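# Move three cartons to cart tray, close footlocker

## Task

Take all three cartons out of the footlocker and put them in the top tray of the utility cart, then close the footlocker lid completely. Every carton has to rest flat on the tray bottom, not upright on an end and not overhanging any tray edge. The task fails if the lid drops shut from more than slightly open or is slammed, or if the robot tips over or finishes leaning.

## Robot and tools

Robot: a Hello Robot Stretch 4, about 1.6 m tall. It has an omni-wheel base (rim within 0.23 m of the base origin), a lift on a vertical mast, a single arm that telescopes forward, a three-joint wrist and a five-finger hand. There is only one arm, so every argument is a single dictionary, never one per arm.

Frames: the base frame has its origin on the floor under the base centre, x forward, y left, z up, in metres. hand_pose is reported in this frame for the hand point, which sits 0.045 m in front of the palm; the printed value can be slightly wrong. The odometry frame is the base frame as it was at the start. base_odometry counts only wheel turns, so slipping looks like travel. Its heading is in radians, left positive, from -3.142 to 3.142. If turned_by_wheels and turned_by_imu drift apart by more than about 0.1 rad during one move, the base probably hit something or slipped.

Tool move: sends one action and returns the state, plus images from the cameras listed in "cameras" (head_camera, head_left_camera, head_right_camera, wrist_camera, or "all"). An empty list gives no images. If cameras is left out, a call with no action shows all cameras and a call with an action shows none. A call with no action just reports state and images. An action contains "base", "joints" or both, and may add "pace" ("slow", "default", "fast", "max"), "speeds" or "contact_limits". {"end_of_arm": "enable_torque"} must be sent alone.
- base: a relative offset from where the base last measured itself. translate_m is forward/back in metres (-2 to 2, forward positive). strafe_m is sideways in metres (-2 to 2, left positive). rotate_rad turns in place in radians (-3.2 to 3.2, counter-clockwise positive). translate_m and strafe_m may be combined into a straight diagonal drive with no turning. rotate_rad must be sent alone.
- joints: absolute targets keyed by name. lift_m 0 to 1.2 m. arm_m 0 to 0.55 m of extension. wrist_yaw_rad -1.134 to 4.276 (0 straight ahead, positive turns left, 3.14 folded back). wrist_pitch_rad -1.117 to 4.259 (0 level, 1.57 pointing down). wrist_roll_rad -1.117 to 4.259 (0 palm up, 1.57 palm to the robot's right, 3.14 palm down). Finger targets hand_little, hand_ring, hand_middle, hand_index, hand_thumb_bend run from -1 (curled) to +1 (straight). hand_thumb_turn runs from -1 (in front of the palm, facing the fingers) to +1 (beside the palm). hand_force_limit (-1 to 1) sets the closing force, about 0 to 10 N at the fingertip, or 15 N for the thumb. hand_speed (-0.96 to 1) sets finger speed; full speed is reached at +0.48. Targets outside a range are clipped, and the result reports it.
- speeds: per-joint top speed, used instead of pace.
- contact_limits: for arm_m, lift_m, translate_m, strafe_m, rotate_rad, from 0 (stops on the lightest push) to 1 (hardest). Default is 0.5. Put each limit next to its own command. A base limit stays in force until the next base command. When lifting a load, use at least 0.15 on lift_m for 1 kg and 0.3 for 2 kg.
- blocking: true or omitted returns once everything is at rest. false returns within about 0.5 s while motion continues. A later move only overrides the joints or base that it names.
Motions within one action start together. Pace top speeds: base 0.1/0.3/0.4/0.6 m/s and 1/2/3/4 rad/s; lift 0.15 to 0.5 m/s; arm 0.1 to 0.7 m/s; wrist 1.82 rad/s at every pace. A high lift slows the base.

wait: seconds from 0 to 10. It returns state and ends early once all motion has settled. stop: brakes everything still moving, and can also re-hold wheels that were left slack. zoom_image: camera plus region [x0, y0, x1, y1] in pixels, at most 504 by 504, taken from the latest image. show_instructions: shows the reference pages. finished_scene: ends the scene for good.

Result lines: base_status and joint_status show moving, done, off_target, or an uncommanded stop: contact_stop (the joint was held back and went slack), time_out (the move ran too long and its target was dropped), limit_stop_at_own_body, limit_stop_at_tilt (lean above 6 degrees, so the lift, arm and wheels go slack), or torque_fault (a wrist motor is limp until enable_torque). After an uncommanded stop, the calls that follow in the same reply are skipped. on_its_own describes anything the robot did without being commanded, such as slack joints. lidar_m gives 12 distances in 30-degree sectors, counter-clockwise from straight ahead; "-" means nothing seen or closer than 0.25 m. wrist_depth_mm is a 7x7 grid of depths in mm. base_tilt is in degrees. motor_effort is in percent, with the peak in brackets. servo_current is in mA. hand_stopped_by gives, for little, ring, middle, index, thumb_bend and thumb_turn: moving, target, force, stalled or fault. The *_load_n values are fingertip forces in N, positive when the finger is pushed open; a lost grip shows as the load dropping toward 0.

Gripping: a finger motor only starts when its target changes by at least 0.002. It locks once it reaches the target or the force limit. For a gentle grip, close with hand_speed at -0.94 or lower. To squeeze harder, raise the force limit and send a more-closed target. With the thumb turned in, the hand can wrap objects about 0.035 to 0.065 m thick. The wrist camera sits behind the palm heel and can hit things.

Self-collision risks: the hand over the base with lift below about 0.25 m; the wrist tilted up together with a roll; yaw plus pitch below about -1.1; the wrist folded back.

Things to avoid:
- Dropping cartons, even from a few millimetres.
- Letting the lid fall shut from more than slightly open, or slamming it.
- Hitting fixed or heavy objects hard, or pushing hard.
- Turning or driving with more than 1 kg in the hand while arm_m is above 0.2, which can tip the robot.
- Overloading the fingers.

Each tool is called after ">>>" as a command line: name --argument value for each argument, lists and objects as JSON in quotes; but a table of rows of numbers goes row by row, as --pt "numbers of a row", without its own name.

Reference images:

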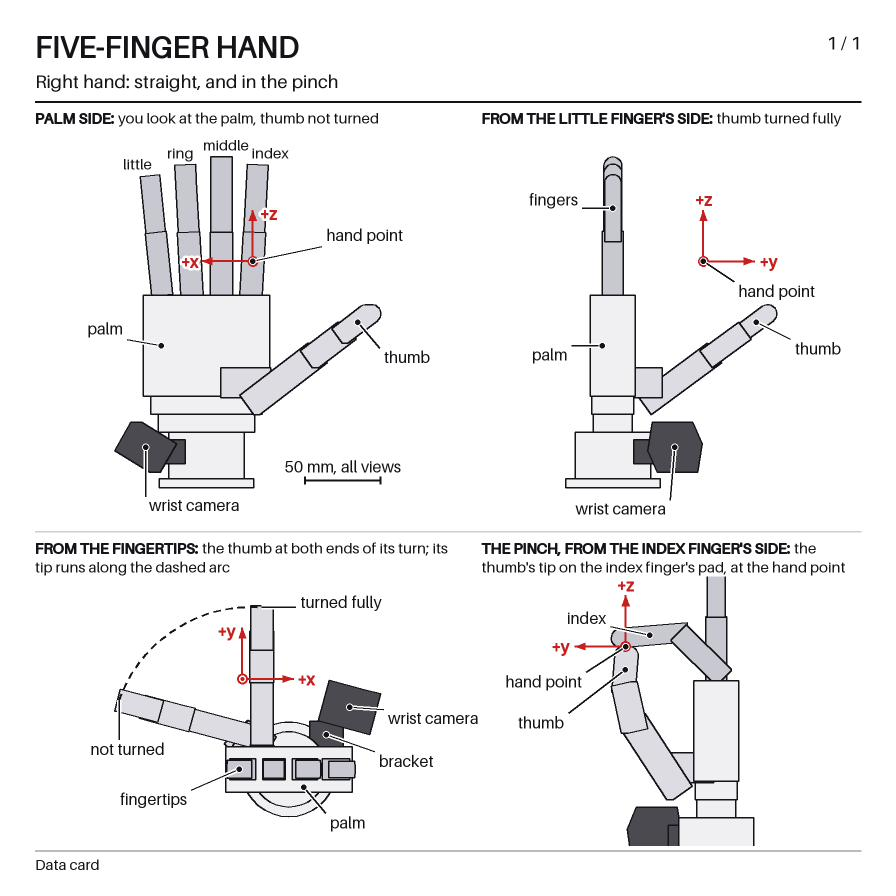

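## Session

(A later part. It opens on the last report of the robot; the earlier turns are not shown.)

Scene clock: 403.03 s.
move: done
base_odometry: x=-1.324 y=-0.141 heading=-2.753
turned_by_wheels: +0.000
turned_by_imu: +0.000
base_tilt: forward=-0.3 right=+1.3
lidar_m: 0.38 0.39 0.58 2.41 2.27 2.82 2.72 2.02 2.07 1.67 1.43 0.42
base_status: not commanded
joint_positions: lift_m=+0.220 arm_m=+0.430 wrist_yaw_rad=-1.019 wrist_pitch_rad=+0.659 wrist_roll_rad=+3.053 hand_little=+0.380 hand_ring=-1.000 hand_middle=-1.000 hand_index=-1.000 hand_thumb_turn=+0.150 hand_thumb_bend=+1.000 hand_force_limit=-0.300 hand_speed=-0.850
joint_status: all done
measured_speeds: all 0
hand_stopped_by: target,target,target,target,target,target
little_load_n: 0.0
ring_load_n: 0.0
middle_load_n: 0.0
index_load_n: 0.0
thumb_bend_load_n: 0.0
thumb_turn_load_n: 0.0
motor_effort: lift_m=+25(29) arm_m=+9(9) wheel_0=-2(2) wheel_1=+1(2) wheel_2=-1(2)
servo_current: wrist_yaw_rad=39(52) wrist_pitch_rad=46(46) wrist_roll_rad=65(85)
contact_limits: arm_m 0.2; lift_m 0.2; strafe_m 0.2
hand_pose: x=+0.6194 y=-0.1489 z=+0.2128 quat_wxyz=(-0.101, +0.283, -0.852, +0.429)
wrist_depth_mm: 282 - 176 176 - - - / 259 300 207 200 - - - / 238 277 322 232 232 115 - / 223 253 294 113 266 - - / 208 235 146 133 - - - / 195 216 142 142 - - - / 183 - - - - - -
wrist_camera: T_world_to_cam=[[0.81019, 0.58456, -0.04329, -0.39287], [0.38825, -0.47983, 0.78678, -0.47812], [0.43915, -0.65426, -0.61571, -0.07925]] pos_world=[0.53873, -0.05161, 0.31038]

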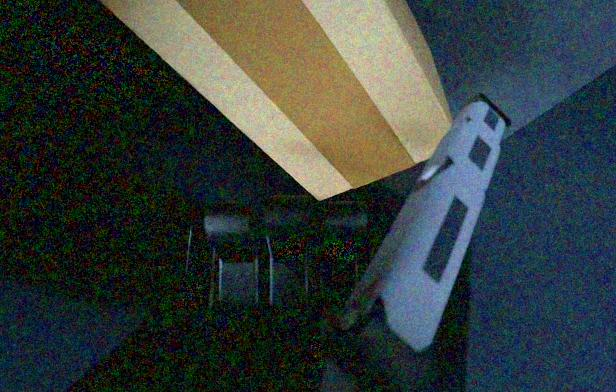

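>>> move --base '{"strafe_m": 0.0078}' --joints '{"arm_m": 0.412, "wrist_yaw_rad": -1.014}' --pace "slow" --contact_limits '{"arm_m": 0.2, "strafe_m": 0.2}' --cameras '["wrist_camera", "head_camera"]'

Scene clock: 404.53 s.
move: done
base_odometry: x=-1.321 y=-0.148 heading=-2.754
turned_by_wheels: +0.000
turned_by_imu: +0.000
base_tilt: forward=-0.2 right=+1.3
lidar_m: 0.39 0.42 0.57 2.40 2.23 2.79 2.71 2.00 2.06 1.68 1.43 0.39
base_status: done
joint_positions: lift_m=+0.220 arm_m=+0.412 wrist_yaw_rad=-1.017 wrist_pitch_rad=+0.659 wrist_roll_rad=+3.053 hand_little=+0.380 hand_ring=-1.000 hand_middle=-1.000 hand_index=-1.000 hand_thumb_turn=+0.150 hand_thumb_bend=+1.000 hand_force_limit=-0.300 hand_speed=-0.850
joint_status: all done
measured_speeds: all 0
hand_stopped_by: target,target,target,target,target,target
little_load_n: 0.0
ring_load_n: 0.0
middle_load_n: 0.0
index_load_n: 0.0
thumb_bend_load_n: 0.0
thumb_turn_load_n: 0.0
motor_effort: lift_m=+25(25) arm_m=-9(10) wheel_0=-1(6) wheel_1=+1(5) wheel_2=-1(2)
servo_current: wrist_yaw_rad=39(98) wrist_pitch_rad=52(52) wrist_roll_rad=52(78)
contact_limits: arm_m 0.2; lift_m 0.2; strafe_m 0.2
hand_pose: x=+0.6025 y=-0.1489 z=+0.2128 quat_wxyz=(-0.102, +0.284, -0.852, +0.428)
wrist_depth_mm: 285 - 176 175 - - - / 266 309 202 201 - - - / 246 282 327 231 237 115 - / 228 260 301 113 263 - - / 213 244 145 134 - - - / 200 224 143 142 - - - / 190 - - - - - -
pictures: head_camera, wrist_camera
wrist_camera: T_world_to_cam=[[0.80903, 0.58617, -0.04329, -0.37819], [0.38919, -0.47907, 0.78678, -0.47194], [0.44045, -0.65338, -0.61571, -0.07239]] pos_world=[0.52153, -0.05171, 0.31038]

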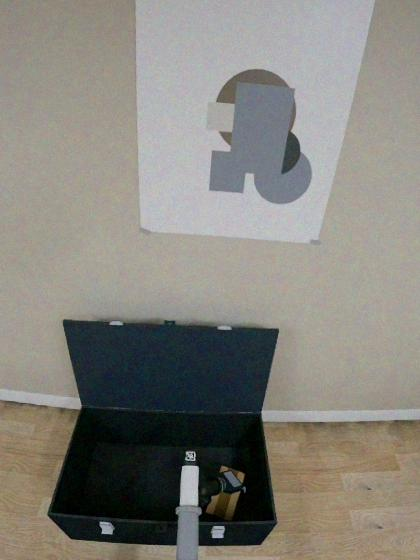

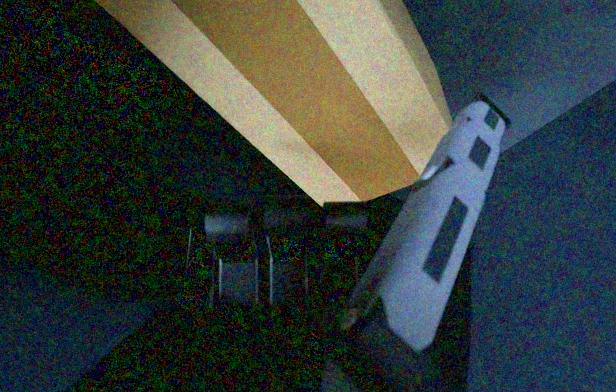

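>>> move --joints '{"lift_m": 0.165}' --speeds '{"lift_m": 0.06}' --contact_limits '{"lift_m": 0.1}'

>>> move --joints '{"lift_m": 0.138}' --speeds '{"lift_m": 0.04}' --contact_limits '{"lift_m": 0.1}' --cameras '["wrist_camera"]'

>>> move --joints '{"hand_speed": -0.95, "hand_force_limit": -0.5, "hand_little": 0.2, "hand_thumb_turn": -0.6}' --cameras '["wrist_camera"]'

Scene clock: 406.20 s.
move: done
base_odometry: x=-1.321 y=-0.148 heading=-2.754
turned_by_wheels: +0.000
turned_by_imu: +0.000
base_tilt: forward=-0.2 right=+1.3
lidar_m: 0.37 0.42 0.57 2.40 2.25 2.81 2.73 2.00 2.09 1.70 1.41 0.40
base_status: not commanded
joint_positions: lift_m=+0.165 arm_m=+0.412 wrist_yaw_rad=-1.017 wrist_pitch_rad=+0.659 wrist_roll_rad=+3.053 hand_little=+0.380 hand_ring=-1.000 hand_middle=-1.000 hand_index=-1.000 hand_thumb_turn=+0.150 hand_thumb_bend=+1.000 hand_force_limit=-0.300 hand_speed=-0.850
joint_status: all done
measured_speeds: all 0
hand_stopped_by: target,target,target,target,target,target
little_load_n: 0.0
ring_load_n: 0.0
middle_load_n: 0.0
index_load_n: 0.0
thumb_bend_load_n: -0.5
thumb_turn_load_n: 0.0
motor_effort: lift_m=+19(25) arm_m=-10(10) wheel_0=-1(1) wheel_1=+1(1) wheel_2=+0(1)
servo_current: wrist_yaw_rad=52(59) wrist_pitch_rad=20(46) wrist_roll_rad=39(65)
contact_limits: arm_m 0.2; lift_m 0.1; strafe_m 0.2
hand_pose: x=+0.6025 y=-0.1489 z=+0.1584 quat_wxyz=(-0.102, +0.284, -0.852, +0.428)
wrist_depth_mm: - 121 120 - - - - / 258 135 138 140 - - - / 246 274 157 159 - 115 - / 229 260 277 176 181 - - / 214 242 146 134 - - - / 200 224 143 142 - - - / 191 - - - - - -
pictures: none

Scene clock: 407.30 s.
move: done
base_odometry: x=-1.321 y=-0.148 heading=-2.754
turned_by_wheels: +0.000
turned_by_imu: +0.000
base_tilt: forward=-0.3 right=+1.3
lidar_m: 0.38 0.41 0.58 2.41 2.23 2.82 2.71 2.00 2.07 1.68 1.43 0.40
base_status: not commanded
joint_positions: lift_m=+0.138 arm_m=+0.412 wrist_yaw_rad=-1.017 wrist_pitch_rad=+0.659 wrist_roll_rad=+3.053 hand_little=+0.380 hand_ring=-1.000 hand_middle=-1.000 hand_index=-1.000 hand_thumb_turn=+0.150 hand_thumb_bend=+1.000 hand_force_limit=-0.300 hand_speed=-0.850
joint_status: all done
measured_speeds: all 0
hand_stopped_by: target,target,target,target,target,target
little_load_n: 0.0
ring_load_n: 0.0
middle_load_n: 0.0
index_load_n: 0.0
thumb_bend_load_n: 0.0
thumb_turn_load_n: 0.0
motor_effort: lift_m=+19(20) arm_m=-9(10) wheel_0=-1(1) wheel_1=+1(1) wheel_2=-1(1)
servo_current: wrist_yaw_rad=33(59) wrist_pitch_rad=13(52) wrist_roll_rad=46(78)
contact_limits: arm_m 0.2; lift_m 0.1; strafe_m 0.2
hand_pose: x=+0.6025 y=-0.1489 z=+0.1314 quat_wxyz=(-0.102, +0.284, -0.852, +0.428)
wrist_depth_mm: - - - - - - - / 104 107 106 - - - - / 237 121 124 123 - 115 - / 228 255 137 135 - - - / 213 242 146 133 - - - / 200 224 142 142 - - - / 190 - - - - - -
wrist_camera: T_world_to_cam=[[0.80903, 0.58617, -0.04329, -0.38172], [0.38919, -0.47907, 0.78678, -0.40782], [0.44045, -0.65338, -0.61571, -0.12257]] pos_world=[0.52153, -0.05171, 0.22887]

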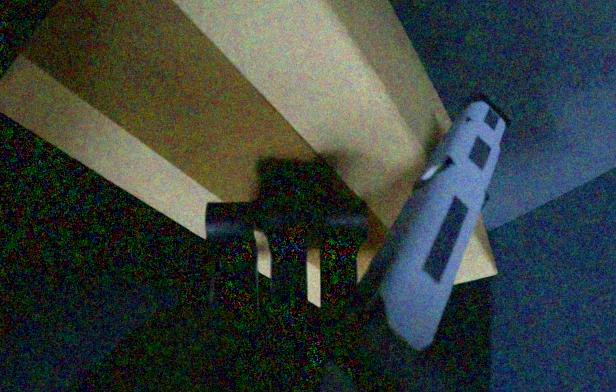

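Scene clock: 410.50 s.
move: off_target
base_odometry: x=-1.321 y=-0.148 heading=-2.754
turned_by_wheels: +0.000
turned_by_imu: +0.001
base_tilt: forward=-0.2 right=+1.2
lidar_m: 0.38 0.41 0.56 2.41 2.21 2.81 2.73 2.01 2.06 1.70 1.41 0.43
base_status: not commanded
joint_positions: lift_m=+0.138 arm_m=+0.412 wrist_yaw_rad=-1.017 wrist_pitch_rad=+0.659 wrist_roll_rad=+3.053 hand_little=+0.200 hand_ring=-1.000 hand_middle=-1.000 hand_index=-1.000 hand_thumb_turn=-0.058 hand_thumb_bend=+1.000 hand_force_limit=-0.500 hand_speed=-0.950
joint_status: hand_thumb_turn off_target (ended at -0.058, target -0.600); the others done
measured_speeds: all 0
hand_stopped_by: target,target,target,target,target,force
little_load_n: 1.5
ring_load_n: 0.0
middle_load_n: 0.0
index_load_n: 0.0
thumb_bend_load_n: 0.0
thumb_turn_load_n: 3.5
motor_effort: lift_m=+19(19) arm_m=-9(10) wheel_0=-1(1) wheel_1=+1(1) wheel_2=+0(1)
servo_current: wrist_yaw_rad=46(59) wrist_pitch_rad=26(52) wrist_roll_rad=59(91)
contact_limits: arm_m 0.2; lift_m 0.1; strafe_m 0.2
hand_pose: x=+0.6025 y=-0.1489 z=+0.1314 quat_wxyz=(-0.102, +0.284, -0.852, +0.428)
wrist_depth_mm: - - - - - - - / 104 107 106 - - - - / 239 121 124 123 - - - / 229 255 138 135 - - - / 213 243 147 134 - - - / 199 224 143 142 - - - / 190 - - - - - -
wrist_camera: T_world_to_cam=[[0.80903, 0.58617, -0.04329, -0.38172], [0.38919, -0.47907, 0.78678, -0.40782], [0.44045, -0.65338, -0.61571, -0.12257]] pos_world=[0.52153, -0.05171, 0.22887]

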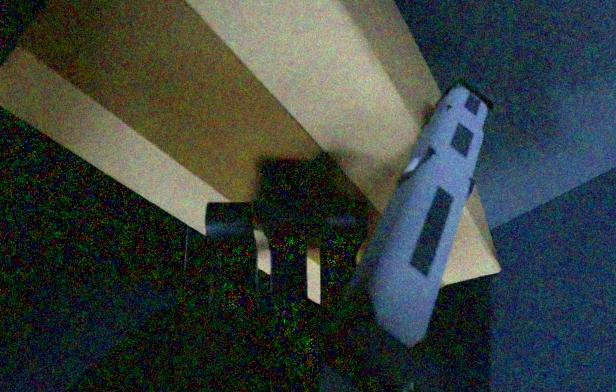

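>>> move --joints '{"hand_force_limit": -0.3, "hand_thumb_bend": 0.7}'

>>> move --joints '{"hand_force_limit": 0.3, "hand_thumb_bend": 0.6}' --cameras '["wrist_camera"]'

Scene clock: 412.57 s.
move: off_target
base_odometry: x=-1.321 y=-0.149 heading=-2.754
turned_by_wheels: +0.000
turned_by_imu: +0.001
base_tilt: forward=-0.3 right=+1.3
lidar_m: 0.40 0.41 0.57 2.40 2.23 2.81 2.73 2.01 2.06 1.69 1.42 0.39
base_status: not commanded
joint_positions: lift_m=+0.138 arm_m=+0.412 wrist_yaw_rad=-1.017 wrist_pitch_rad=+0.659 wrist_roll_rad=+3.053 hand_little=+0.201 hand_ring=-1.000 hand_middle=-1.000 hand_index=-1.000 hand_thumb_turn=-0.058 hand_thumb_bend=+0.888 hand_force_limit=-0.300 hand_speed=-0.950
joint_status: hand_thumb_bend off_target (ended at +0.888, target +0.700); the others done
measured_speeds: all 0
hand_stopped_by: target,target,target,target,force,force
little_load_n: 4.5
ring_load_n: 0.0
middle_load_n: 0.0
index_load_n: 0.0
thumb_bend_load_n: 5.0
thumb_turn_load_n: 5.0
motor_effort: lift_m=+19(19) arm_m=-9(10) wheel_0=-1(1) wheel_1=+1(1) wheel_2=+0(1)
servo_current: wrist_yaw_rad=39(52) wrist_pitch_rad=46(52) wrist_roll_rad=46(78)
contact_limits: arm_m 0.2; lift_m 0.1; strafe_m 0.2
hand_pose: x=+0.6025 y=-0.1489 z=+0.1314 quat_wxyz=(-0.102, +0.284, -0.852, +0.428)
wrist_depth_mm: - - - - - - - / 105 107 106 - - - - / 237 121 124 123 - - - / 229 255 138 135 - - - / 215 243 147 134 - - - / 200 224 143 142 - - - / 190 - - - - - -
pictures: none

Scene clock: 414.87 s.
move: off_target
base_odometry: x=-1.321 y=-0.149 heading=-2.754
turned_by_wheels: +0.000
turned_by_imu: +0.001
base_tilt: forward=-0.3 right=+1.3
lidar_m: 0.41 0.41 0.57 2.39 2.25 2.82 2.73 2.01 2.06 1.70 1.39 0.41
base_status: not commanded
joint_positions: lift_m=+0.138 arm_m=+0.412 wrist_yaw_rad=-1.017 wrist_pitch_rad=+0.659 wrist_roll_rad=+3.053 hand_little=+0.201 hand_ring=-1.000 hand_middle=-1.000 hand_index=-1.000 hand_thumb_turn=-0.057 hand_thumb_bend=+0.753 hand_force_limit=+0.300 hand_speed=-0.950
joint_status: hand_thumb_bend off_target (ended at +0.753, target +0.600); the others done
measured_speeds: all 0
hand_stopped_by: target,target,target,target,force,force
little_load_n: 8.5
ring_load_n: 0.0
middle_load_n: 0.5
index_load_n: 0.0
thumb_bend_load_n: 9.5
thumb_turn_load_n: 10.0
motor_effort: lift_m=+19(19) arm_m=-9(10) wheel_0=-1(1) wheel_1=+1(1) wheel_2=+0(1)
servo_current: wrist_yaw_rad=46(65) wrist_pitch_rad=26(46) wrist_roll_rad=59(85)
contact_limits: arm_m 0.2; lift_m 0.1; strafe_m 0.2
hand_pose: x=+0.6025 y=-0.1489 z=+0.1314 quat_wxyz=(-0.102, +0.284, -0.852, +0.428)
wrist_depth_mm: - - - - - - - / 104 107 106 - - - - / 236 121 123 122 - - - / 229 255 138 135 - - - / 214 243 147 134 - - - / 200 224 142 142 - - - / 190 - - - - - -
wrist_camera: T_world_to_cam=[[0.80903, 0.58617, -0.04329, -0.38172], [0.38919, -0.47907, 0.78678, -0.40782], [0.44045, -0.65338, -0.61571, -0.12257]] pos_world=[0.52153, -0.05171, 0.22887]

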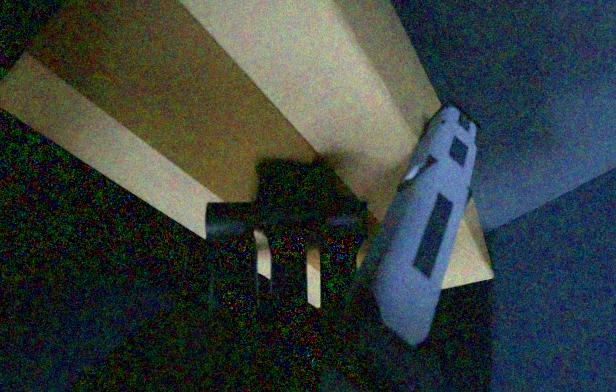

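>>> move --joints '{"hand_force_limit": 0.45, "hand_thumb_bend": 0.55}'

>>> move --joints '{"lift_m": 0.15}' --speeds '{"lift_m": 0.02}' --contact_limits '{"lift_m": 0.4}' --cameras '["wrist_camera"]'

Scene clock: 415.83 s.
move: off_target
base_odometry: x=-1.321 y=-0.149 heading=-2.754
turned_by_wheels: +0.000
turned_by_imu: +0.000
base_tilt: forward=-0.3 right=+1.2
lidar_m: 0.39 0.41 0.58 2.40 2.23 2.81 2.72 2.01 2.07 1.68 1.42 0.40
base_status: not commanded
joint_positions: lift_m=+0.138 arm_m=+0.412 wrist_yaw_rad=-1.017 wrist_pitch_rad=+0.659 wrist_roll_rad=+3.053 hand_little=+0.201 hand_ring=-1.000 hand_middle=-1.000 hand_index=-1.000 hand_thumb_turn=-0.057 hand_thumb_bend=+0.723 hand_force_limit=+0.450 hand_speed=-0.950
joint_status: hand_thumb_bend off_target (ended at +0.723, target +0.550); the others done
measured_speeds: all 0
hand_stopped_by: target,target,target,target,force,force
little_load_n: 9.5
ring_load_n: 0.0
middle_load_n: 0.0
index_load_n: 0.0
thumb_bend_load_n: 10.5
thumb_turn_load_n: 11.0
motor_effort: lift_m=+19(19) arm_m=-9(10) wheel_0=-1(1) wheel_1=+0(1) wheel_2=+0(1)
servo_current: wrist_yaw_rad=46(52) wrist_pitch_rad=26(59) wrist_roll_rad=59(65)
contact_limits: arm_m 0.2; lift_m 0.1; strafe_m 0.2
hand_pose: x=+0.6025 y=-0.1489 z=+0.1314 quat_wxyz=(-0.102, +0.284, -0.852, +0.428)
wrist_depth_mm: - - - - - - - / 104 107 108 - - - - / 238 121 123 122 - - - / 229 254 138 135 - - - / 214 242 147 134 - - - / 200 224 142 142 - - - / 190 - - - - - -
pictures: none

Scene clock: 416.77 s.
move: done
base_odometry: x=-1.321 y=-0.149 heading=-2.754
turned_by_wheels: +0.000
turned_by_imu: +0.000
base_tilt: forward=-0.2 right=+1.4
lidar_m: 0.40 0.40 0.59 2.41 2.24 2.83 2.73 1.99 2.08 1.69 1.42 0.41
base_status: not commanded
joint_positions: lift_m=+0.150 arm_m=+0.412 wrist_yaw_rad=-1.017 wrist_pitch_rad=+0.660 wrist_roll_rad=+3.053 hand_little=+0.201 hand_ring=-1.000 hand_middle=-1.000 hand_index=-1.000 hand_thumb_turn=-0.057 hand_thumb_bend=+0.723 hand_force_limit=+0.450 hand_speed=-0.950
joint_status: all done
measured_speeds: all 0
hand_stopped_by: target,target,target,target,force,force
little_load_n: 9.5
ring_load_n: 0.0
middle_load_n: 0.0
index_load_n: 0.0
thumb_bend_load_n: 10.5
thumb_turn_load_n: 11.0
motor_effort: lift_m=+26(33) arm_m=-9(10) wheel_0=-1(1) wheel_1=+1(1) wheel_2=-1(1)
servo_current: wrist_yaw_rad=33(52) wrist_pitch_rad=33(46) wrist_roll_rad=46(78)
contact_limits: arm_m 0.2; lift_m 0.4; strafe_m 0.2
hand_pose: x=+0.6024 y=-0.1488 z=+0.1426 quat_wxyz=(-0.101, +0.284, -0.852, +0.428)
wrist_depth_mm: - - - - - - - / 106 108 107 - - - - / 240 122 124 123 - - - / 229 255 138 135 - - - / 214 243 147 134 - - - / 200 224 142 142 - - - / 191 - - - - - -
wrist_camera: T_world_to_cam=[[0.809, 0.58622, -0.04324, -0.38122], [0.38963, -0.47971, 0.78617, -0.41682], [0.44013, -0.65286, -0.61649, -0.11523]] pos_world=[0.52153, -0.0517, 0.24017]

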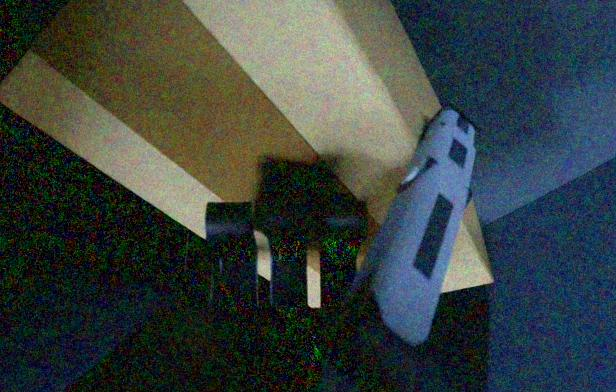

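>>> move --joints '{"lift_m": 0.25}' --speeds '{"lift_m": 0.06}' --contact_limits '{"lift_m": 0.4}' --cameras '["wrist_camera", "head_camera"]'

Scene clock: 419.03 s.
move: done
base_odometry: x=-1.321 y=-0.149 heading=-2.754
turned_by_wheels: +0.000
turned_by_imu: +0.001
base_tilt: forward=-0.3 right=+1.3
lidar_m: 0.39 0.39 0.56 2.38 2.21 2.81 2.72 1.99 2.07 1.70 1.43 0.40
base_status: not commanded
joint_positions: lift_m=+0.250 arm_m=+0.412 wrist_yaw_rad=-1.017 wrist_pitch_rad=+0.660 wrist_roll_rad=+3.053 hand_little=+0.201 hand_ring=-1.000 hand_middle=-1.000 hand_index=-1.000 hand_thumb_turn=-0.057 hand_thumb_bend=+0.723 hand_force_limit=+0.450 hand_speed=-0.950
joint_status: all done
measured_speeds: all 0
hand_stopped_by: target,target,target,target,force,force
little_load_n: 10.0
ring_load_n: 0.0
middle_load_n: 0.0
index_load_n: 0.0
thumb_bend_load_n: 10.5
thumb_turn_load_n: 11.0
motor_effort: lift_m=+26(32) arm_m=-9(10) wheel_0=-1(1) wheel_1=+1(1) wheel_2=+0(1)
servo_current: wrist_yaw_rad=46(65) wrist_pitch_rad=26(46) wrist_roll_rad=46(91)
contact_limits: arm_m 0.2; lift_m 0.4; strafe_m 0.2
hand_pose: x=+0.6024 y=-0.1488 z=+0.2426 quat_wxyz=(-0.101, +0.284, -0.852, +0.428)
wrist_depth_mm: - - - - - - - / 106 108 107 - - - - / 240 122 124 123 - - - / 229 255 138 135 - - - / 215 243 147 134 - - - / 200 224 142 142 - - - / 191 - - - - - -
pictures: head_camera, wrist_camera
wrist_camera: T_world_to_cam=[[0.809, 0.58622, -0.04324, -0.3769], [0.38963, -0.47971, 0.78617, -0.49544], [0.44013, -0.65286, -0.61649, -0.05358]] pos_world=[0.52153, -0.0517, 0.34018]

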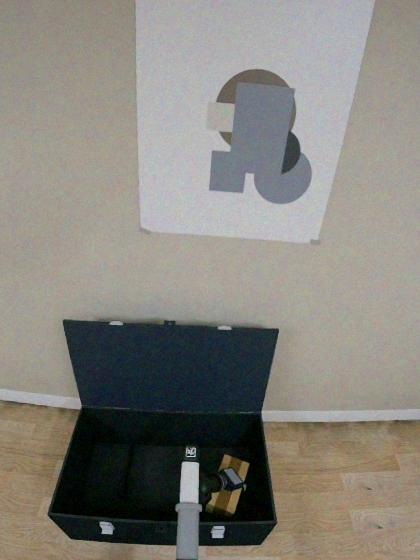

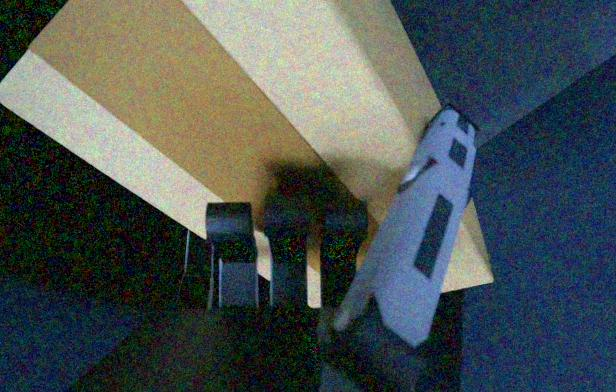

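>>> move --joints '{"lift_m": 0.56}' --speeds '{"lift_m": 0.13}' --contact_limits '{"lift_m": 0.4}'

>>> move --joints '{"arm_m": 0.22}' --pace "slow" --cameras '["wrist_camera", "head_camera"]'

Scene clock: 422.23 s.
move: done
base_odometry: x=-1.321 y=-0.149 heading=-2.754
turned_by_wheels: +0.000
turned_by_imu: +0.001
base_tilt: forward=-0.2 right=+1.3
lidar_m: 0.36 0.42 0.57 2.40 2.21 2.80 2.72 2.02 2.07 1.69 1.42 0.39
base_status: not commanded
joint_positions: lift_m=+0.560 arm_m=+0.412 wrist_yaw_rad=-1.017 wrist_pitch_rad=+0.660 wrist_roll_rad=+3.053 hand_little=+0.201 hand_ring=-1.000 hand_middle=-1.000 hand_index=-1.000 hand_thumb_turn=-0.057 hand_thumb_bend=+0.723 hand_force_limit=+0.450 hand_speed=-0.950
joint_status: all done
measured_speeds: all 0
hand_stopped_by: target,target,target,target,force,force
little_load_n: 9.5
ring_load_n: 0.0
middle_load_n: 0.0
index_load_n: 0.0
thumb_bend_load_n: 10.5
thumb_turn_load_n: 11.0
motor_effort: lift_m=+26(32) arm_m=-9(10) wheel_0=-1(1) wheel_1=+0(1) wheel_2=+0(1)
servo_current: wrist_yaw_rad=46(59) wrist_pitch_rad=26(46) wrist_roll_rad=65(91)
contact_limits: arm_m 0.2; lift_m 0.4; strafe_m 0.2
hand_pose: x=+0.6024 y=-0.1488 z=+0.5526 quat_wxyz=(-0.101, +0.284, -0.852, +0.428)
wrist_depth_mm: 654 - - - - - - / - 108 107 - - - - / 931 122 124 123 - - - / 1098 1118 138 135 - - - / 1308 1366 147 134 - - - / 1464 1661 142 142 - - - / - - - - - - -
pictures: none

Scene clock: 425.43 s.
move: done
base_odometry: x=-1.321 y=-0.149 heading=-2.754
turned_by_wheels: +0.000
turned_by_imu: +0.001
base_tilt: forward=-0.2 right=+1.3
lidar_m: 0.39 0.43 0.57 2.38 2.25 2.80 2.72 1.99 2.07 1.69 1.41 0.30
base_status: not commanded
joint_positions: lift_m=+0.560 arm_m=+0.220 wrist_yaw_rad=-1.017 wrist_pitch_rad=+0.660 wrist_roll_rad=+3.053 hand_little=+0.201 hand_ring=-1.000 hand_middle=-1.000 hand_index=-1.000 hand_thumb_turn=-0.057 hand_thumb_bend=+0.723 hand_force_limit=+0.450 hand_speed=-0.950
joint_status: all done
measured_speeds: all 0
hand_stopped_by: target,target,target,target,force,force
little_load_n: 9.5
ring_load_n: 0.0
middle_load_n: 0.0
index_load_n: 0.0
thumb_bend_load_n: 10.5
thumb_turn_load_n: 10.5
motor_effort: lift_m=+26(27) arm_m=-9(11) wheel_0=-1(1) wheel_1=+1(1) wheel_2=+0(1)
servo_current: wrist_yaw_rad=52(59) wrist_pitch_rad=46(46) wrist_roll_rad=33(85)
contact_limits: lift_m 0.4; strafe_m 0.2
hand_pose: x=+0.4104 y=-0.1488 z=+0.5526 quat_wxyz=(-0.101, +0.284, -0.852, +0.428)
wrist_depth_mm: 647 - - - - - - / - 108 107 - - - - / 917 122 124 123 - - - / 1078 1118 138 135 - - - / 1281 1336 147 134 - - - / - 1618 143 142 - - - / - - - - - - -
pictures: head_camera, wrist_camera
wrist_camera: T_world_to_cam=[[0.80897, 0.58626, -0.0432, -0.20818], [0.38965, -0.47974, 0.78614, -0.66434], [0.44016, -0.6528, -0.61653, 0.22206]] pos_world=[0.32953, -0.0517, 0.65017]

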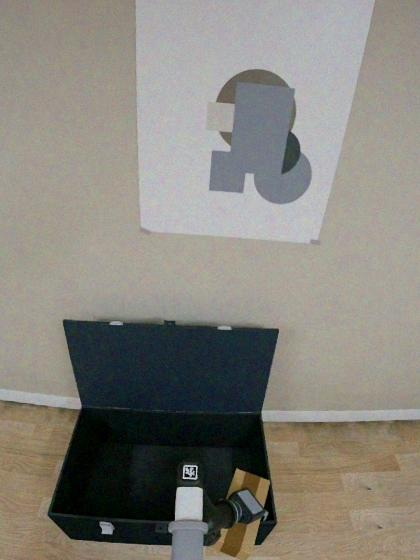

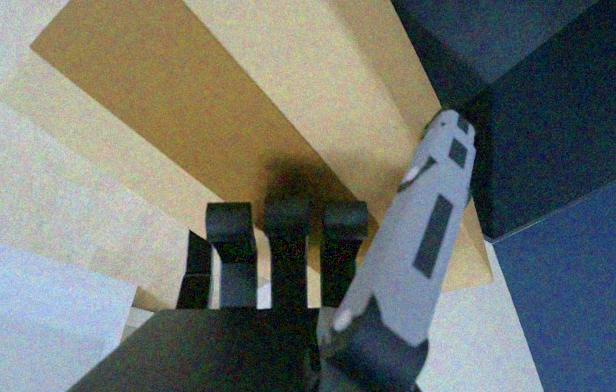

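>>> move --base '{"translate_m": -0.55}' --pace "slow"

>>> move --base '{"rotate_rad": -1.836}' --joints '{"wrist_yaw_rad": -0.684}' --speeds '{"wrist_yaw_rad": 0.3}' --pace "slow" --cameras '["head_camera", "wrist_camera"]'

Scene clock: 433.00 s.
move: done
base_odometry: x=-0.811 y=+0.060 heading=-2.754
turned_by_wheels: +0.000
turned_by_imu: +0.001
base_tilt: forward=-0.2 right=+1.3
lidar_m: 0.92 0.97 2.28 2.03 2.07 2.23 2.17 1.61 1.58 1.73 1.77 0.29
base_status: done
joint_positions: lift_m=+0.560 arm_m=+0.220 wrist_yaw_rad=-1.017 wrist_pitch_rad=+0.660 wrist_roll_rad=+3.053 hand_little=+0.201 hand_ring=-1.000 hand_middle=-1.000 hand_index=-1.000 hand_thumb_turn=-0.057 hand_thumb_bend=+0.723 hand_force_limit=+0.450 hand_speed=-0.950
joint_status: not commanded
measured_speeds: all 0
hand_stopped_by: target,target,target,target,force,force
little_load_n: 9.5
ring_load_n: 0.0
middle_load_n: 0.0
index_load_n: 0.0
thumb_bend_load_n: 10.5
thumb_turn_load_n: 10.5
motor_effort: lift_m=+26(27) arm_m=-9(10) wheel_0=+0(5) wheel_1=-1(5) wheel_2=-1(6)
servo_current: wrist_yaw_rad=39(59) wrist_pitch_rad=20(52) wrist_roll_rad=59(78)
contact_limits: lift_m 0.4
hand_pose: x=+0.4103 y=-0.1487 z=+0.5526 quat_wxyz=(-0.101, +0.284, -0.852, +0.428)
wrist_depth_mm: - - - - - 654 640 / - 109 107 - - 723 699 / 917 123 124 123 - - - / 1078 1118 138 135 - - - / 1336 1336 147 134 - - - / - 1537 143 142 - - - / - - - - - - -
pictures: none

Scene clock: 436.13 s.
move: done
base_odometry: x=-0.811 y=+0.060 heading=+1.694
turned_by_wheels: -1.836
turned_by_imu: -1.828
base_tilt: forward=-0.3 right=+1.3
lidar_m: 0.54 1.72 1.82 0.93 0.92 1.87 2.47 2.03 2.34 2.16 2.16 0.35
base_status: done
joint_positions: lift_m=+0.560 arm_m=+0.220 wrist_yaw_rad=-0.686 wrist_pitch_rad=+0.660 wrist_roll_rad=+3.053 hand_little=+0.201 hand_ring=-1.000 hand_middle=-1.000 hand_index=-1.000 hand_thumb_turn=-0.057 hand_thumb_bend=+0.723 hand_force_limit=+0.450 hand_speed=-0.950
joint_status: all done
measured_speeds: all 0
hand_stopped_by: target,target,target,target,force,force
little_load_n: 10.0
ring_load_n: 0.0
middle_load_n: 0.0
index_load_n: 0.0
thumb_bend_load_n: 10.5
thumb_turn_load_n: 10.5
motor_effort: lift_m=+26(27) arm_m=-9(10) wheel_0=-1(6) wheel_1=+2(6) wheel_2=+1(7)
servo_current: wrist_yaw_rad=39(85) wrist_pitch_rad=33(52) wrist_roll_rad=52(78)
contact_limits: lift_m 0.4
hand_pose: x=+0.4575 y=-0.1345 z=+0.5526 quat_wxyz=(-0.170, +0.420, -0.794, +0.405)
wrist_depth_mm: 647 - - - - 647 640 / - 108 107 - - 741 715 / 917 122 124 123 - - 831 / 1078 1138 138 135 - - 991 / 1336 1308 147 134 - - 1229 / - 1661 142 142 - - - / - - - - - - -
wrist_camera: T_world_to_cam=[[0.57506, 0.81697, -0.04314, -0.11669], [0.52431, -0.32756, 0.78601, -0.71693], [0.62801, -0.47462, -0.61671, 0.14869]] pos_world=[0.34962, -0.06893, 0.65017]

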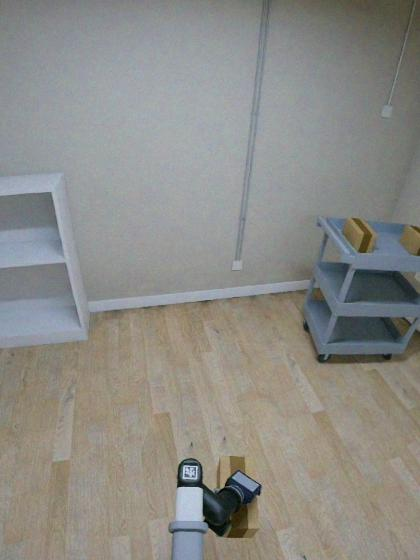

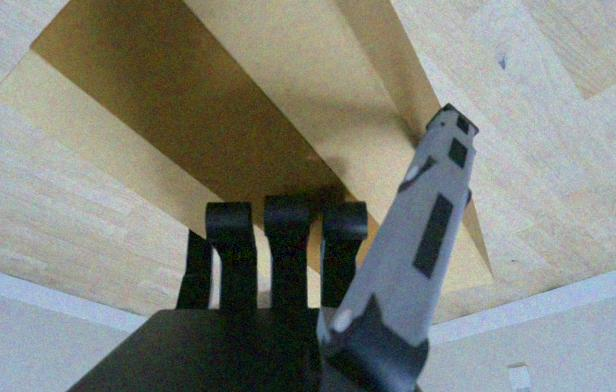

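>>> move --base '{"translate_m": 0.476, "strafe_m": -0.961}' --pace "slow"

>>> move --joints '{"lift_m": 1.06}' --speeds '{"lift_m": 0.13}' --contact_limits '{"lift_m": 0.4}' --cameras '["head_camera", "wrist_camera"]'

Scene clock: 448.37 s.
move: done
base_odometry: x=+0.084 y=+0.650 heading=+1.693
turned_by_wheels: +0.000
turned_by_imu: +0.005
base_tilt: forward=-0.3 right=+1.2
lidar_m: 0.55 1.76 2.02 1.99 2.00 3.11 2.58 2.16 1.29 1.12 1.08 0.33
base_status: done
joint_positions: lift_m=+0.560 arm_m=+0.220 wrist_yaw_rad=-0.686 wrist_pitch_rad=+0.660 wrist_roll_rad=+3.053 hand_little=+0.201 hand_ring=-1.000 hand_middle=-1.000 hand_index=-1.000 hand_thumb_turn=-0.057 hand_thumb_bend=+0.723 hand_force_limit=+0.450 hand_speed=-0.950
joint_status: not commanded
measured_speeds: all 0
hand_stopped_by: target,target,target,target,force,force
little_load_n: 10.0
ring_load_n: 0.0
middle_load_n: 0.0
index_load_n: 0.0
thumb_bend_load_n: 10.5
thumb_turn_load_n: 10.5
motor_effort: lift_m=+26(27) arm_m=-9(10) wheel_0=+1(6) wheel_1=-2(5) wheel_2=-3(5)
servo_current: wrist_yaw_rad=39(59) wrist_pitch_rad=26(52) wrist_roll_rad=52(85)
contact_limits: lift_m 0.4
hand_pose: x=+0.4575 y=-0.1345 z=+0.5526 quat_wxyz=(-0.170, +0.420, -0.794, +0.405)
wrist_depth_mm: - - - - - 654 647 / 105 108 107 - - 723 699 / 917 122 124 123 - - - / - - 138 135 - - - / - - 145 134 - - - / - - 142 142 - - - / - - - - - - -
pictures: none

Scene clock: 452.93 s.
move: done
base_odometry: x=+0.084 y=+0.650 heading=+1.693
turned_by_wheels: +0.000
turned_by_imu: +0.001
base_tilt: forward=-0.3 right=+1.3
lidar_m: 0.36 1.76 2.00 1.99 1.98 3.07 2.56 2.15 1.30 1.13 1.08 0.33
base_status: not commanded
joint_positions: lift_m=+1.060 arm_m=+0.220 wrist_yaw_rad=-0.686 wrist_pitch_rad=+0.660 wrist_roll_rad=+3.053 hand_little=+0.201 hand_ring=-1.000 hand_middle=-1.000 hand_index=-1.000 hand_thumb_turn=-0.057 hand_thumb_bend=+0.723 hand_force_limit=+0.450 hand_speed=-0.950
joint_status: all done
measured_speeds: all 0
hand_stopped_by: target,target,target,target,force,force
little_load_n: 9.5
ring_load_n: 0.0
middle_load_n: 0.0
index_load_n: 0.0
thumb_bend_load_n: 10.5
thumb_turn_load_n: 10.5
motor_effort: lift_m=+27(31) arm_m=-9(9) wheel_0=+1(1) wheel_1=-2(2) wheel_2=-3(3)
servo_current: wrist_yaw_rad=39(59) wrist_pitch_rad=33(46) wrist_roll_rad=72(91)
contact_limits: lift_m 0.4
hand_pose: x=+0.4575 y=-0.1345 z=+1.0526 quat_wxyz=(-0.170, +0.420, -0.794, +0.405)
wrist_depth_mm: - - - - - - 917 / 106 108 107 - - 732 - / - 122 124 123 - - - / - - 138 135 - - - / - - 146 134 - - - / 798 866 142 142 - - - / 750 - - - - - -
wrist_camera: T_world_to_cam=[[0.57506, 0.81697, -0.04314, -0.09512], [0.52431, -0.32756, 0.78601, -1.10993], [0.62801, -0.47462, -0.61671, 0.45705]] pos_world=[0.34962, -0.06893, 1.15017]

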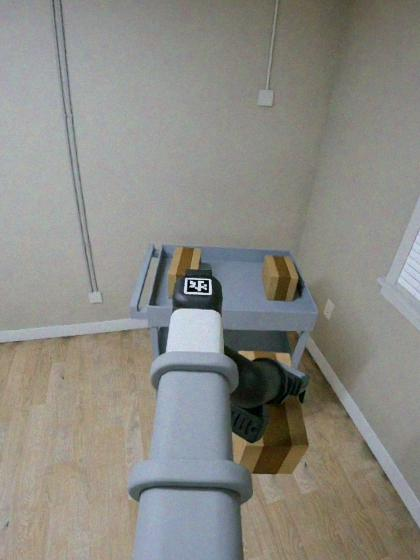

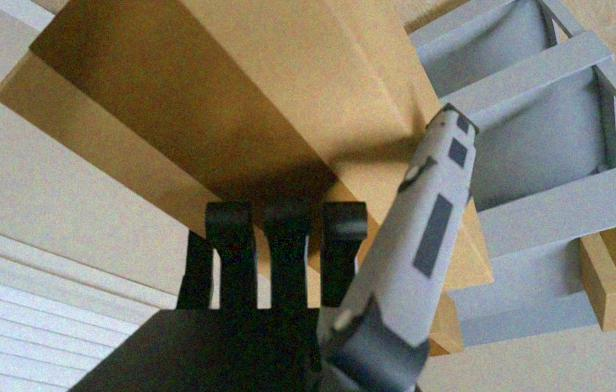

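>>> zoom_image --camera "head_camera" --region '[120, 225, 330, 365]'

Scaled by 2.400 from the camera's image (finer frame: 1200x1600).

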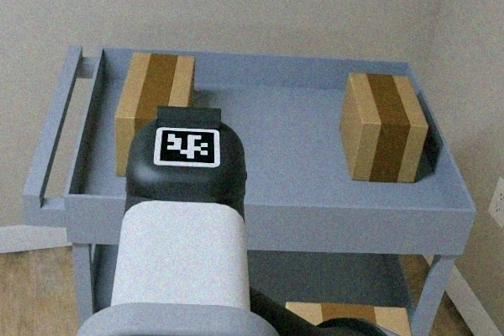

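>>> move --base '{"translate_m": 0.6, "strafe_m": -0.008}' --pace "slow" --contact_limits '{"translate_m": 0.2}' --cameras '["head_camera", "wrist_camera"]'

Scene clock: 461.13 s.
move: done
base_odometry: x=+0.019 y=+1.246 heading=+1.693
turned_by_wheels: +0.000
turned_by_imu: +0.004
base_tilt: forward=-0.3 right=+1.3
lidar_m: 0.30 0.31 1.39 1.89 2.22 2.49 3.55 1.87 1.13 0.93 0.45 0.31
base_status: done
joint_positions: lift_m=+1.060 arm_m=+0.220 wrist_yaw_rad=-0.686 wrist_pitch_rad=+0.660 wrist_roll_rad=+3.053 hand_little=+0.201 hand_ring=-1.000 hand_middle=-1.000 hand_index=-1.000 hand_thumb_turn=-0.057 hand_thumb_bend=+0.723 hand_force_limit=+0.450 hand_speed=-0.950
joint_status: not commanded
measured_speeds: all 0
hand_stopped_by: target,target,target,target,force,force
little_load_n: 9.5
ring_load_n: 0.0
middle_load_n: 0.0
index_load_n: 0.5
thumb_bend_load_n: 10.5
thumb_turn_load_n: 10.5
motor_effort: lift_m=+26(27) arm_m=-9(9) wheel_0=+1(5) wheel_1=+2(5) wheel_2=-2(7)
servo_current: wrist_yaw_rad=46(59) wrist_pitch_rad=39(59) wrist_roll_rad=59(85)
contact_limits: lift_m 0.4; translate_m 0.2
hand_pose: x=+0.4575 y=-0.1345 z=+1.0526 quat_wxyz=(-0.170, +0.420, -0.794, +0.405)
wrist_depth_mm: - - - - - - - / 105 108 107 - - - - / - 121 124 123 - - - / - - 138 135 - - - / 715 - 145 134 - - - / 676 - 142 142 - - - / - - - - - - -
wrist_camera: T_world_to_cam=[[0.57506, 0.81697, -0.04314, -0.09507], [0.52431, -0.32756, 0.78601, -1.10988], [0.62801, -0.47462, -0.61671, 0.45711]] pos_world=[0.34952, -0.06893, 1.15017]

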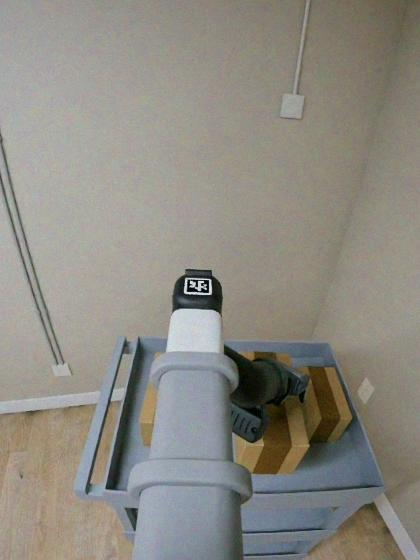

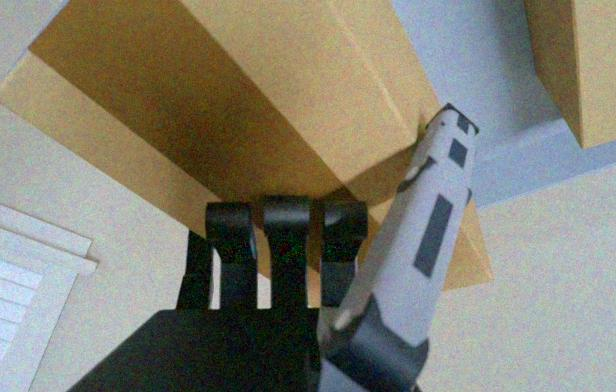

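>>> zoom_image --camera "head_camera" --region '[60, 320, 400, 540]'

Scaled by 1.482 from the camera's image (finer frame: 1200x1600).

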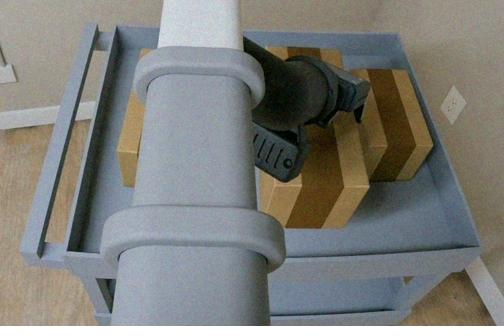

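>>> move --joints '{"arm_m": 0.335}' --pace "slow" --contact_limits '{"arm_m": 0.2}'

>>> move --joints '{"lift_m": 0.95}' --speeds '{"lift_m": 0.08}' --contact_limits '{"lift_m": 0.15}' --cameras '["head_camera", "wrist_camera"]'

Scene clock: 464.10 s.
move: done
base_odometry: x=+0.019 y=+1.246 heading=+1.693
turned_by_wheels: +0.000
turned_by_imu: +0.001
base_tilt: forward=-0.2 right=+1.3
lidar_m: 0.30 0.33 1.39 1.89 2.20 2.50 3.56 1.90 1.12 0.95 0.44 0.32
base_status: not commanded
joint_positions: lift_m=+1.060 arm_m=+0.335 wrist_yaw_rad=-0.686 wrist_pitch_rad=+0.660 wrist_roll_rad=+3.053 hand_little=+0.201 hand_ring=-1.000 hand_middle=-1.000 hand_index=-1.000 hand_thumb_turn=-0.057 hand_thumb_bend=+0.723 hand_force_limit=+0.450 hand_speed=-0.950
joint_status: all done
measured_speeds: all 0
hand_stopped_by: target,target,target,target,force,force
little_load_n: 10.0
ring_load_n: 0.5
middle_load_n: 0.0
index_load_n: 0.0
thumb_bend_load_n: 10.5
thumb_turn_load_n: 10.5
motor_effort: lift_m=+27(27) arm_m=+9(11) wheel_0=+1(1) wheel_1=+2(3) wheel_2=-2(2)
servo_current: wrist_yaw_rad=46(59) wrist_pitch_rad=33(52) wrist_roll_rad=46(85)
contact_limits: arm_m 0.2; lift_m 0.4; translate_m 0.2
hand_pose: x=+0.5718 y=-0.1345 z=+1.0526 quat_wxyz=(-0.170, +0.420, -0.794, +0.405)
wrist_depth_mm: - - - - - - - / 105 108 107 - - - - / - 122 124 123 - - - / - - 138 135 - - - / - - 145 134 - - - / - - 142 142 - - - / - - - - - - -
pictures: none

Scene clock: 466.03 s.
move: done
base_odometry: x=+0.019 y=+1.246 heading=+1.693
turned_by_wheels: +0.000
turned_by_imu: +0.001
base_tilt: forward=-0.3 right=+1.2
lidar_m: 0.29 0.33 1.39 1.91 2.22 2.48 3.57 1.89 1.12 0.93 0.46 0.33
base_status: not commanded
joint_positions: lift_m=+0.950 arm_m=+0.335 wrist_yaw_rad=-0.686 wrist_pitch_rad=+0.660 wrist_roll_rad=+3.053 hand_little=+0.201 hand_ring=-1.000 hand_middle=-1.000 hand_index=-1.000 hand_thumb_turn=-0.057 hand_thumb_bend=+0.723 hand_force_limit=+0.450 hand_speed=-0.950
joint_status: all done
measured_speeds: all 0
hand_stopped_by: target,target,target,target,force,force
little_load_n: 10.0
ring_load_n: 0.0
middle_load_n: 0.0
index_load_n: 0.0
thumb_bend_load_n: 10.5
thumb_turn_load_n: 11.0
motor_effort: lift_m=+20(25) arm_m=+9(10) wheel_0=+1(1) wheel_1=+2(3) wheel_2=-2(2)
servo_current: wrist_yaw_rad=39(52) wrist_pitch_rad=39(46) wrist_roll_rad=59(91)
contact_limits: arm_m 0.2; lift_m 0.15; translate_m 0.2
hand_pose: x=+0.5718 y=-0.1345 z=+0.9431 quat_wxyz=(-0.170, +0.420, -0.794, +0.405)
wrist_depth_mm: - - - - - - - / 106 108 107 - - - - / 207 122 124 123 - - - / 219 234 138 135 - - - / 263 270 147 133 - - - / - - 143 142 - - - / - - - - - - -
wrist_camera: T_world_to_cam=[[0.57506, 0.81697, -0.04314, -0.16551], [0.52431, -0.32756, 0.78601, -1.08382], [0.62801, -0.47462, -0.61671, 0.31786]] pos_world=[0.46382, -0.06893, 1.04077]

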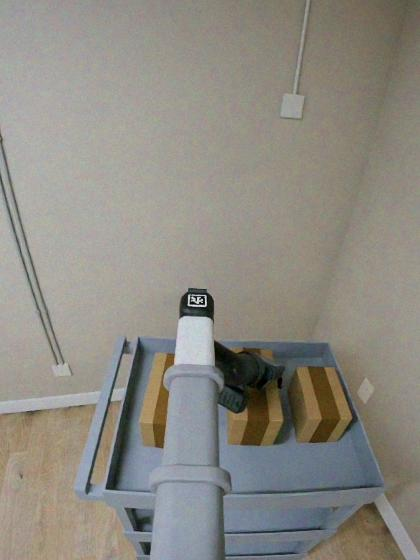

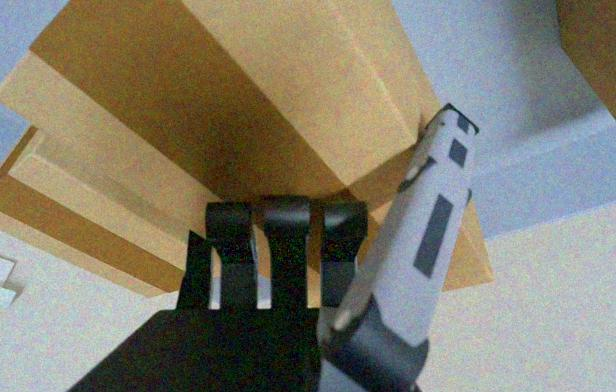

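>>> move --joints '{"lift_m": 0.918}' --speeds '{"lift_m": 0.05}' --contact_limits '{"lift_m": 0.12}' --cameras '["head_camera"]'

>>> move --joints '{"lift_m": 0.91}' --speeds '{"lift_m": 0.03}' --contact_limits '{"lift_m": 0.1}'

>>> move --joints '{"lift_m": 0.907}' --speeds '{"lift_m": 0.03}' --contact_limits '{"lift_m": 0.1}' --cameras '["wrist_camera"]'

Scene clock: 467.37 s.
move: done
base_odometry: x=+0.019 y=+1.246 heading=+1.693
turned_by_wheels: +0.000
turned_by_imu: +0.000
base_tilt: forward=-0.3 right=+1.3
lidar_m: 0.31 0.34 1.39 1.89 2.22 2.49 3.56 1.90 1.12 0.93 0.44 0.31
base_status: not commanded
joint_positions: lift_m=+0.918 arm_m=+0.335 wrist_yaw_rad=-0.686 wrist_pitch_rad=+0.660 wrist_roll_rad=+3.053 hand_little=+0.201 hand_ring=-1.000 hand_middle=-1.000 hand_index=-1.000 hand_thumb_turn=-0.057 hand_thumb_bend=+0.723 hand_force_limit=+0.450 hand_speed=-0.950
joint_status: all done
measured_speeds: all 0
hand_stopped_by: target,target,target,target,force,force
little_load_n: 9.5
ring_load_n: 0.0
middle_load_n: 0.0
index_load_n: 0.0
thumb_bend_load_n: 10.5
thumb_turn_load_n: 10.5
motor_effort: lift_m=+20(24) arm_m=+9(10) wheel_0=+1(1) wheel_1=+2(3) wheel_2=-2(2)
servo_current: wrist_yaw_rad=52(52) wrist_pitch_rad=39(46) wrist_roll_rad=59(78)
contact_limits: arm_m 0.2; lift_m 0.12; translate_m 0.2
hand_pose: x=+0.5718 y=-0.1345 z=+0.9111 quat_wxyz=(-0.170, +0.420, -0.794, +0.405)
wrist_depth_mm: - - - - 217 217 216 / 106 108 107 - - 236 234 / 202 122 124 123 - - - / 191 225 138 135 - - - / 208 227 147 134 - - - / 251 257 142 142 - - - / - - - - - - -

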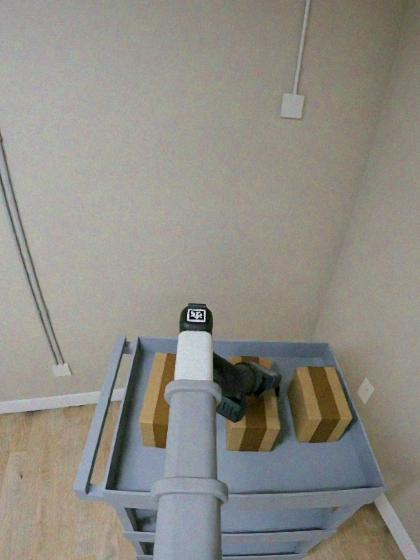

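Scene clock: 468.03 s.
move: done
base_odometry: x=+0.019 y=+1.246 heading=+1.693
turned_by_wheels: +0.000
turned_by_imu: +0.000
base_tilt: forward=-0.4 right=+1.3
lidar_m: 0.30 0.32 1.39 1.89 2.23 2.51 3.56 1.89 1.11 0.94 0.46 0.34
base_status: not commanded
joint_positions: lift_m=+0.910 arm_m=+0.335 wrist_yaw_rad=-0.686 wrist_pitch_rad=+0.660 wrist_roll_rad=+3.053 hand_little=+0.201 hand_ring=-1.000 hand_middle=-1.000 hand_index=-1.000 hand_thumb_turn=-0.057 hand_thumb_bend=+0.723 hand_force_limit=+0.450 hand_speed=-0.950
joint_status: all done
measured_speeds: all 0
hand_stopped_by: target,target,target,target,force,force
little_load_n: 9.0
ring_load_n: 0.0
middle_load_n: 0.0
index_load_n: 0.0
thumb_bend_load_n: 10.5
thumb_turn_load_n: 11.0
motor_effort: lift_m=+19(22) arm_m=+9(10) wheel_0=+1(1) wheel_1=+2(3) wheel_2=-2(2)
servo_current: wrist_yaw_rad=46(52) wrist_pitch_rad=20(39) wrist_roll_rad=26(72)
contact_limits: arm_m 0.2; lift_m 0.1; translate_m 0.2
hand_pose: x=+0.5718 y=-0.1345 z=+0.9032 quat_wxyz=(-0.170, +0.420, -0.794, +0.405)
wrist_depth_mm: - - - - 210 211 206 / 104 107 108 - - 231 229 / 200 121 123 122 - - - / 191 224 137 135 - - - / 196 224 147 134 - - - / 244 240 143 142 - - - / - - - - - - -
pictures: none

Scene clock: 468.53 s.
move: done
base_odometry: x=+0.019 y=+1.246 heading=+1.694
turned_by_wheels: +0.000
turned_by_imu: +0.001
base_tilt: forward=-0.3 right=+1.3
lidar_m: 0.30 0.33 1.40 1.87 2.20 2.50 3.55 1.89 1.13 0.93 0.46 0.33
base_status: not commanded
joint_positions: lift_m=+0.908 arm_m=+0.335 wrist_yaw_rad=-0.686 wrist_pitch_rad=+0.660 wrist_roll_rad=+3.053 hand_little=+0.201 hand_ring=-1.000 hand_middle=-1.000 hand_index=-1.000 hand_thumb_turn=-0.057 hand_thumb_bend=+0.723 hand_force_limit=+0.450 hand_speed=-0.950
joint_status: all done
measured_speeds: all 0
hand_stopped_by: target,target,target,target,force,force
little_load_n: 8.5
ring_load_n: 0.0
middle_load_n: 0.0
index_load_n: 0.0
thumb_bend_load_n: 11.0
thumb_turn_load_n: 12.0
motor_effort: lift_m=+16(20) arm_m=+9(9) wheel_0=+1(1) wheel_1=+2(3) wheel_2=-2(2)
servo_current: wrist_yaw_rad=46(59) wrist_pitch_rad=33(46) wrist_roll_rad=39(59)
contact_limits: arm_m 0.2; lift_m 0.1; translate_m 0.2
hand_pose: x=+0.5718 y=-0.1345 z=+0.9004 quat_wxyz=(-0.170, +0.420, -0.794, +0.405)
wrist_depth_mm: - - - - 210 210 204 / 103 106 108 - - 230 228 / 200 120 123 122 - - - / 190 224 137 134 - - - / 196 225 147 133 - - - / 245 242 142 142 - - - / - - - - - - -
wrist_camera: T_world_to_cam=[[0.57506, 0.81697, -0.04314, -0.16741], [0.52431, -0.32756, 0.78601, -1.05031], [0.62801, -0.47462, -0.61671, 0.29146]] pos_world=[0.46392, -0.06893, 0.99808]

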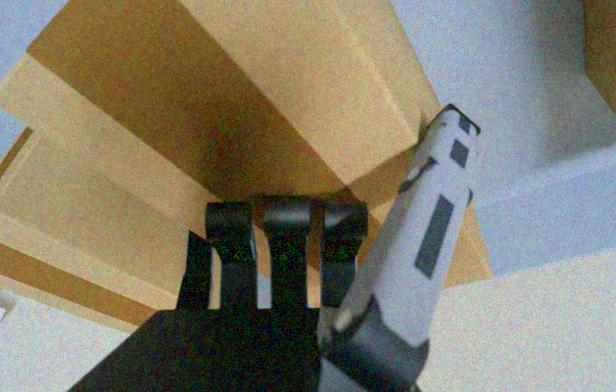

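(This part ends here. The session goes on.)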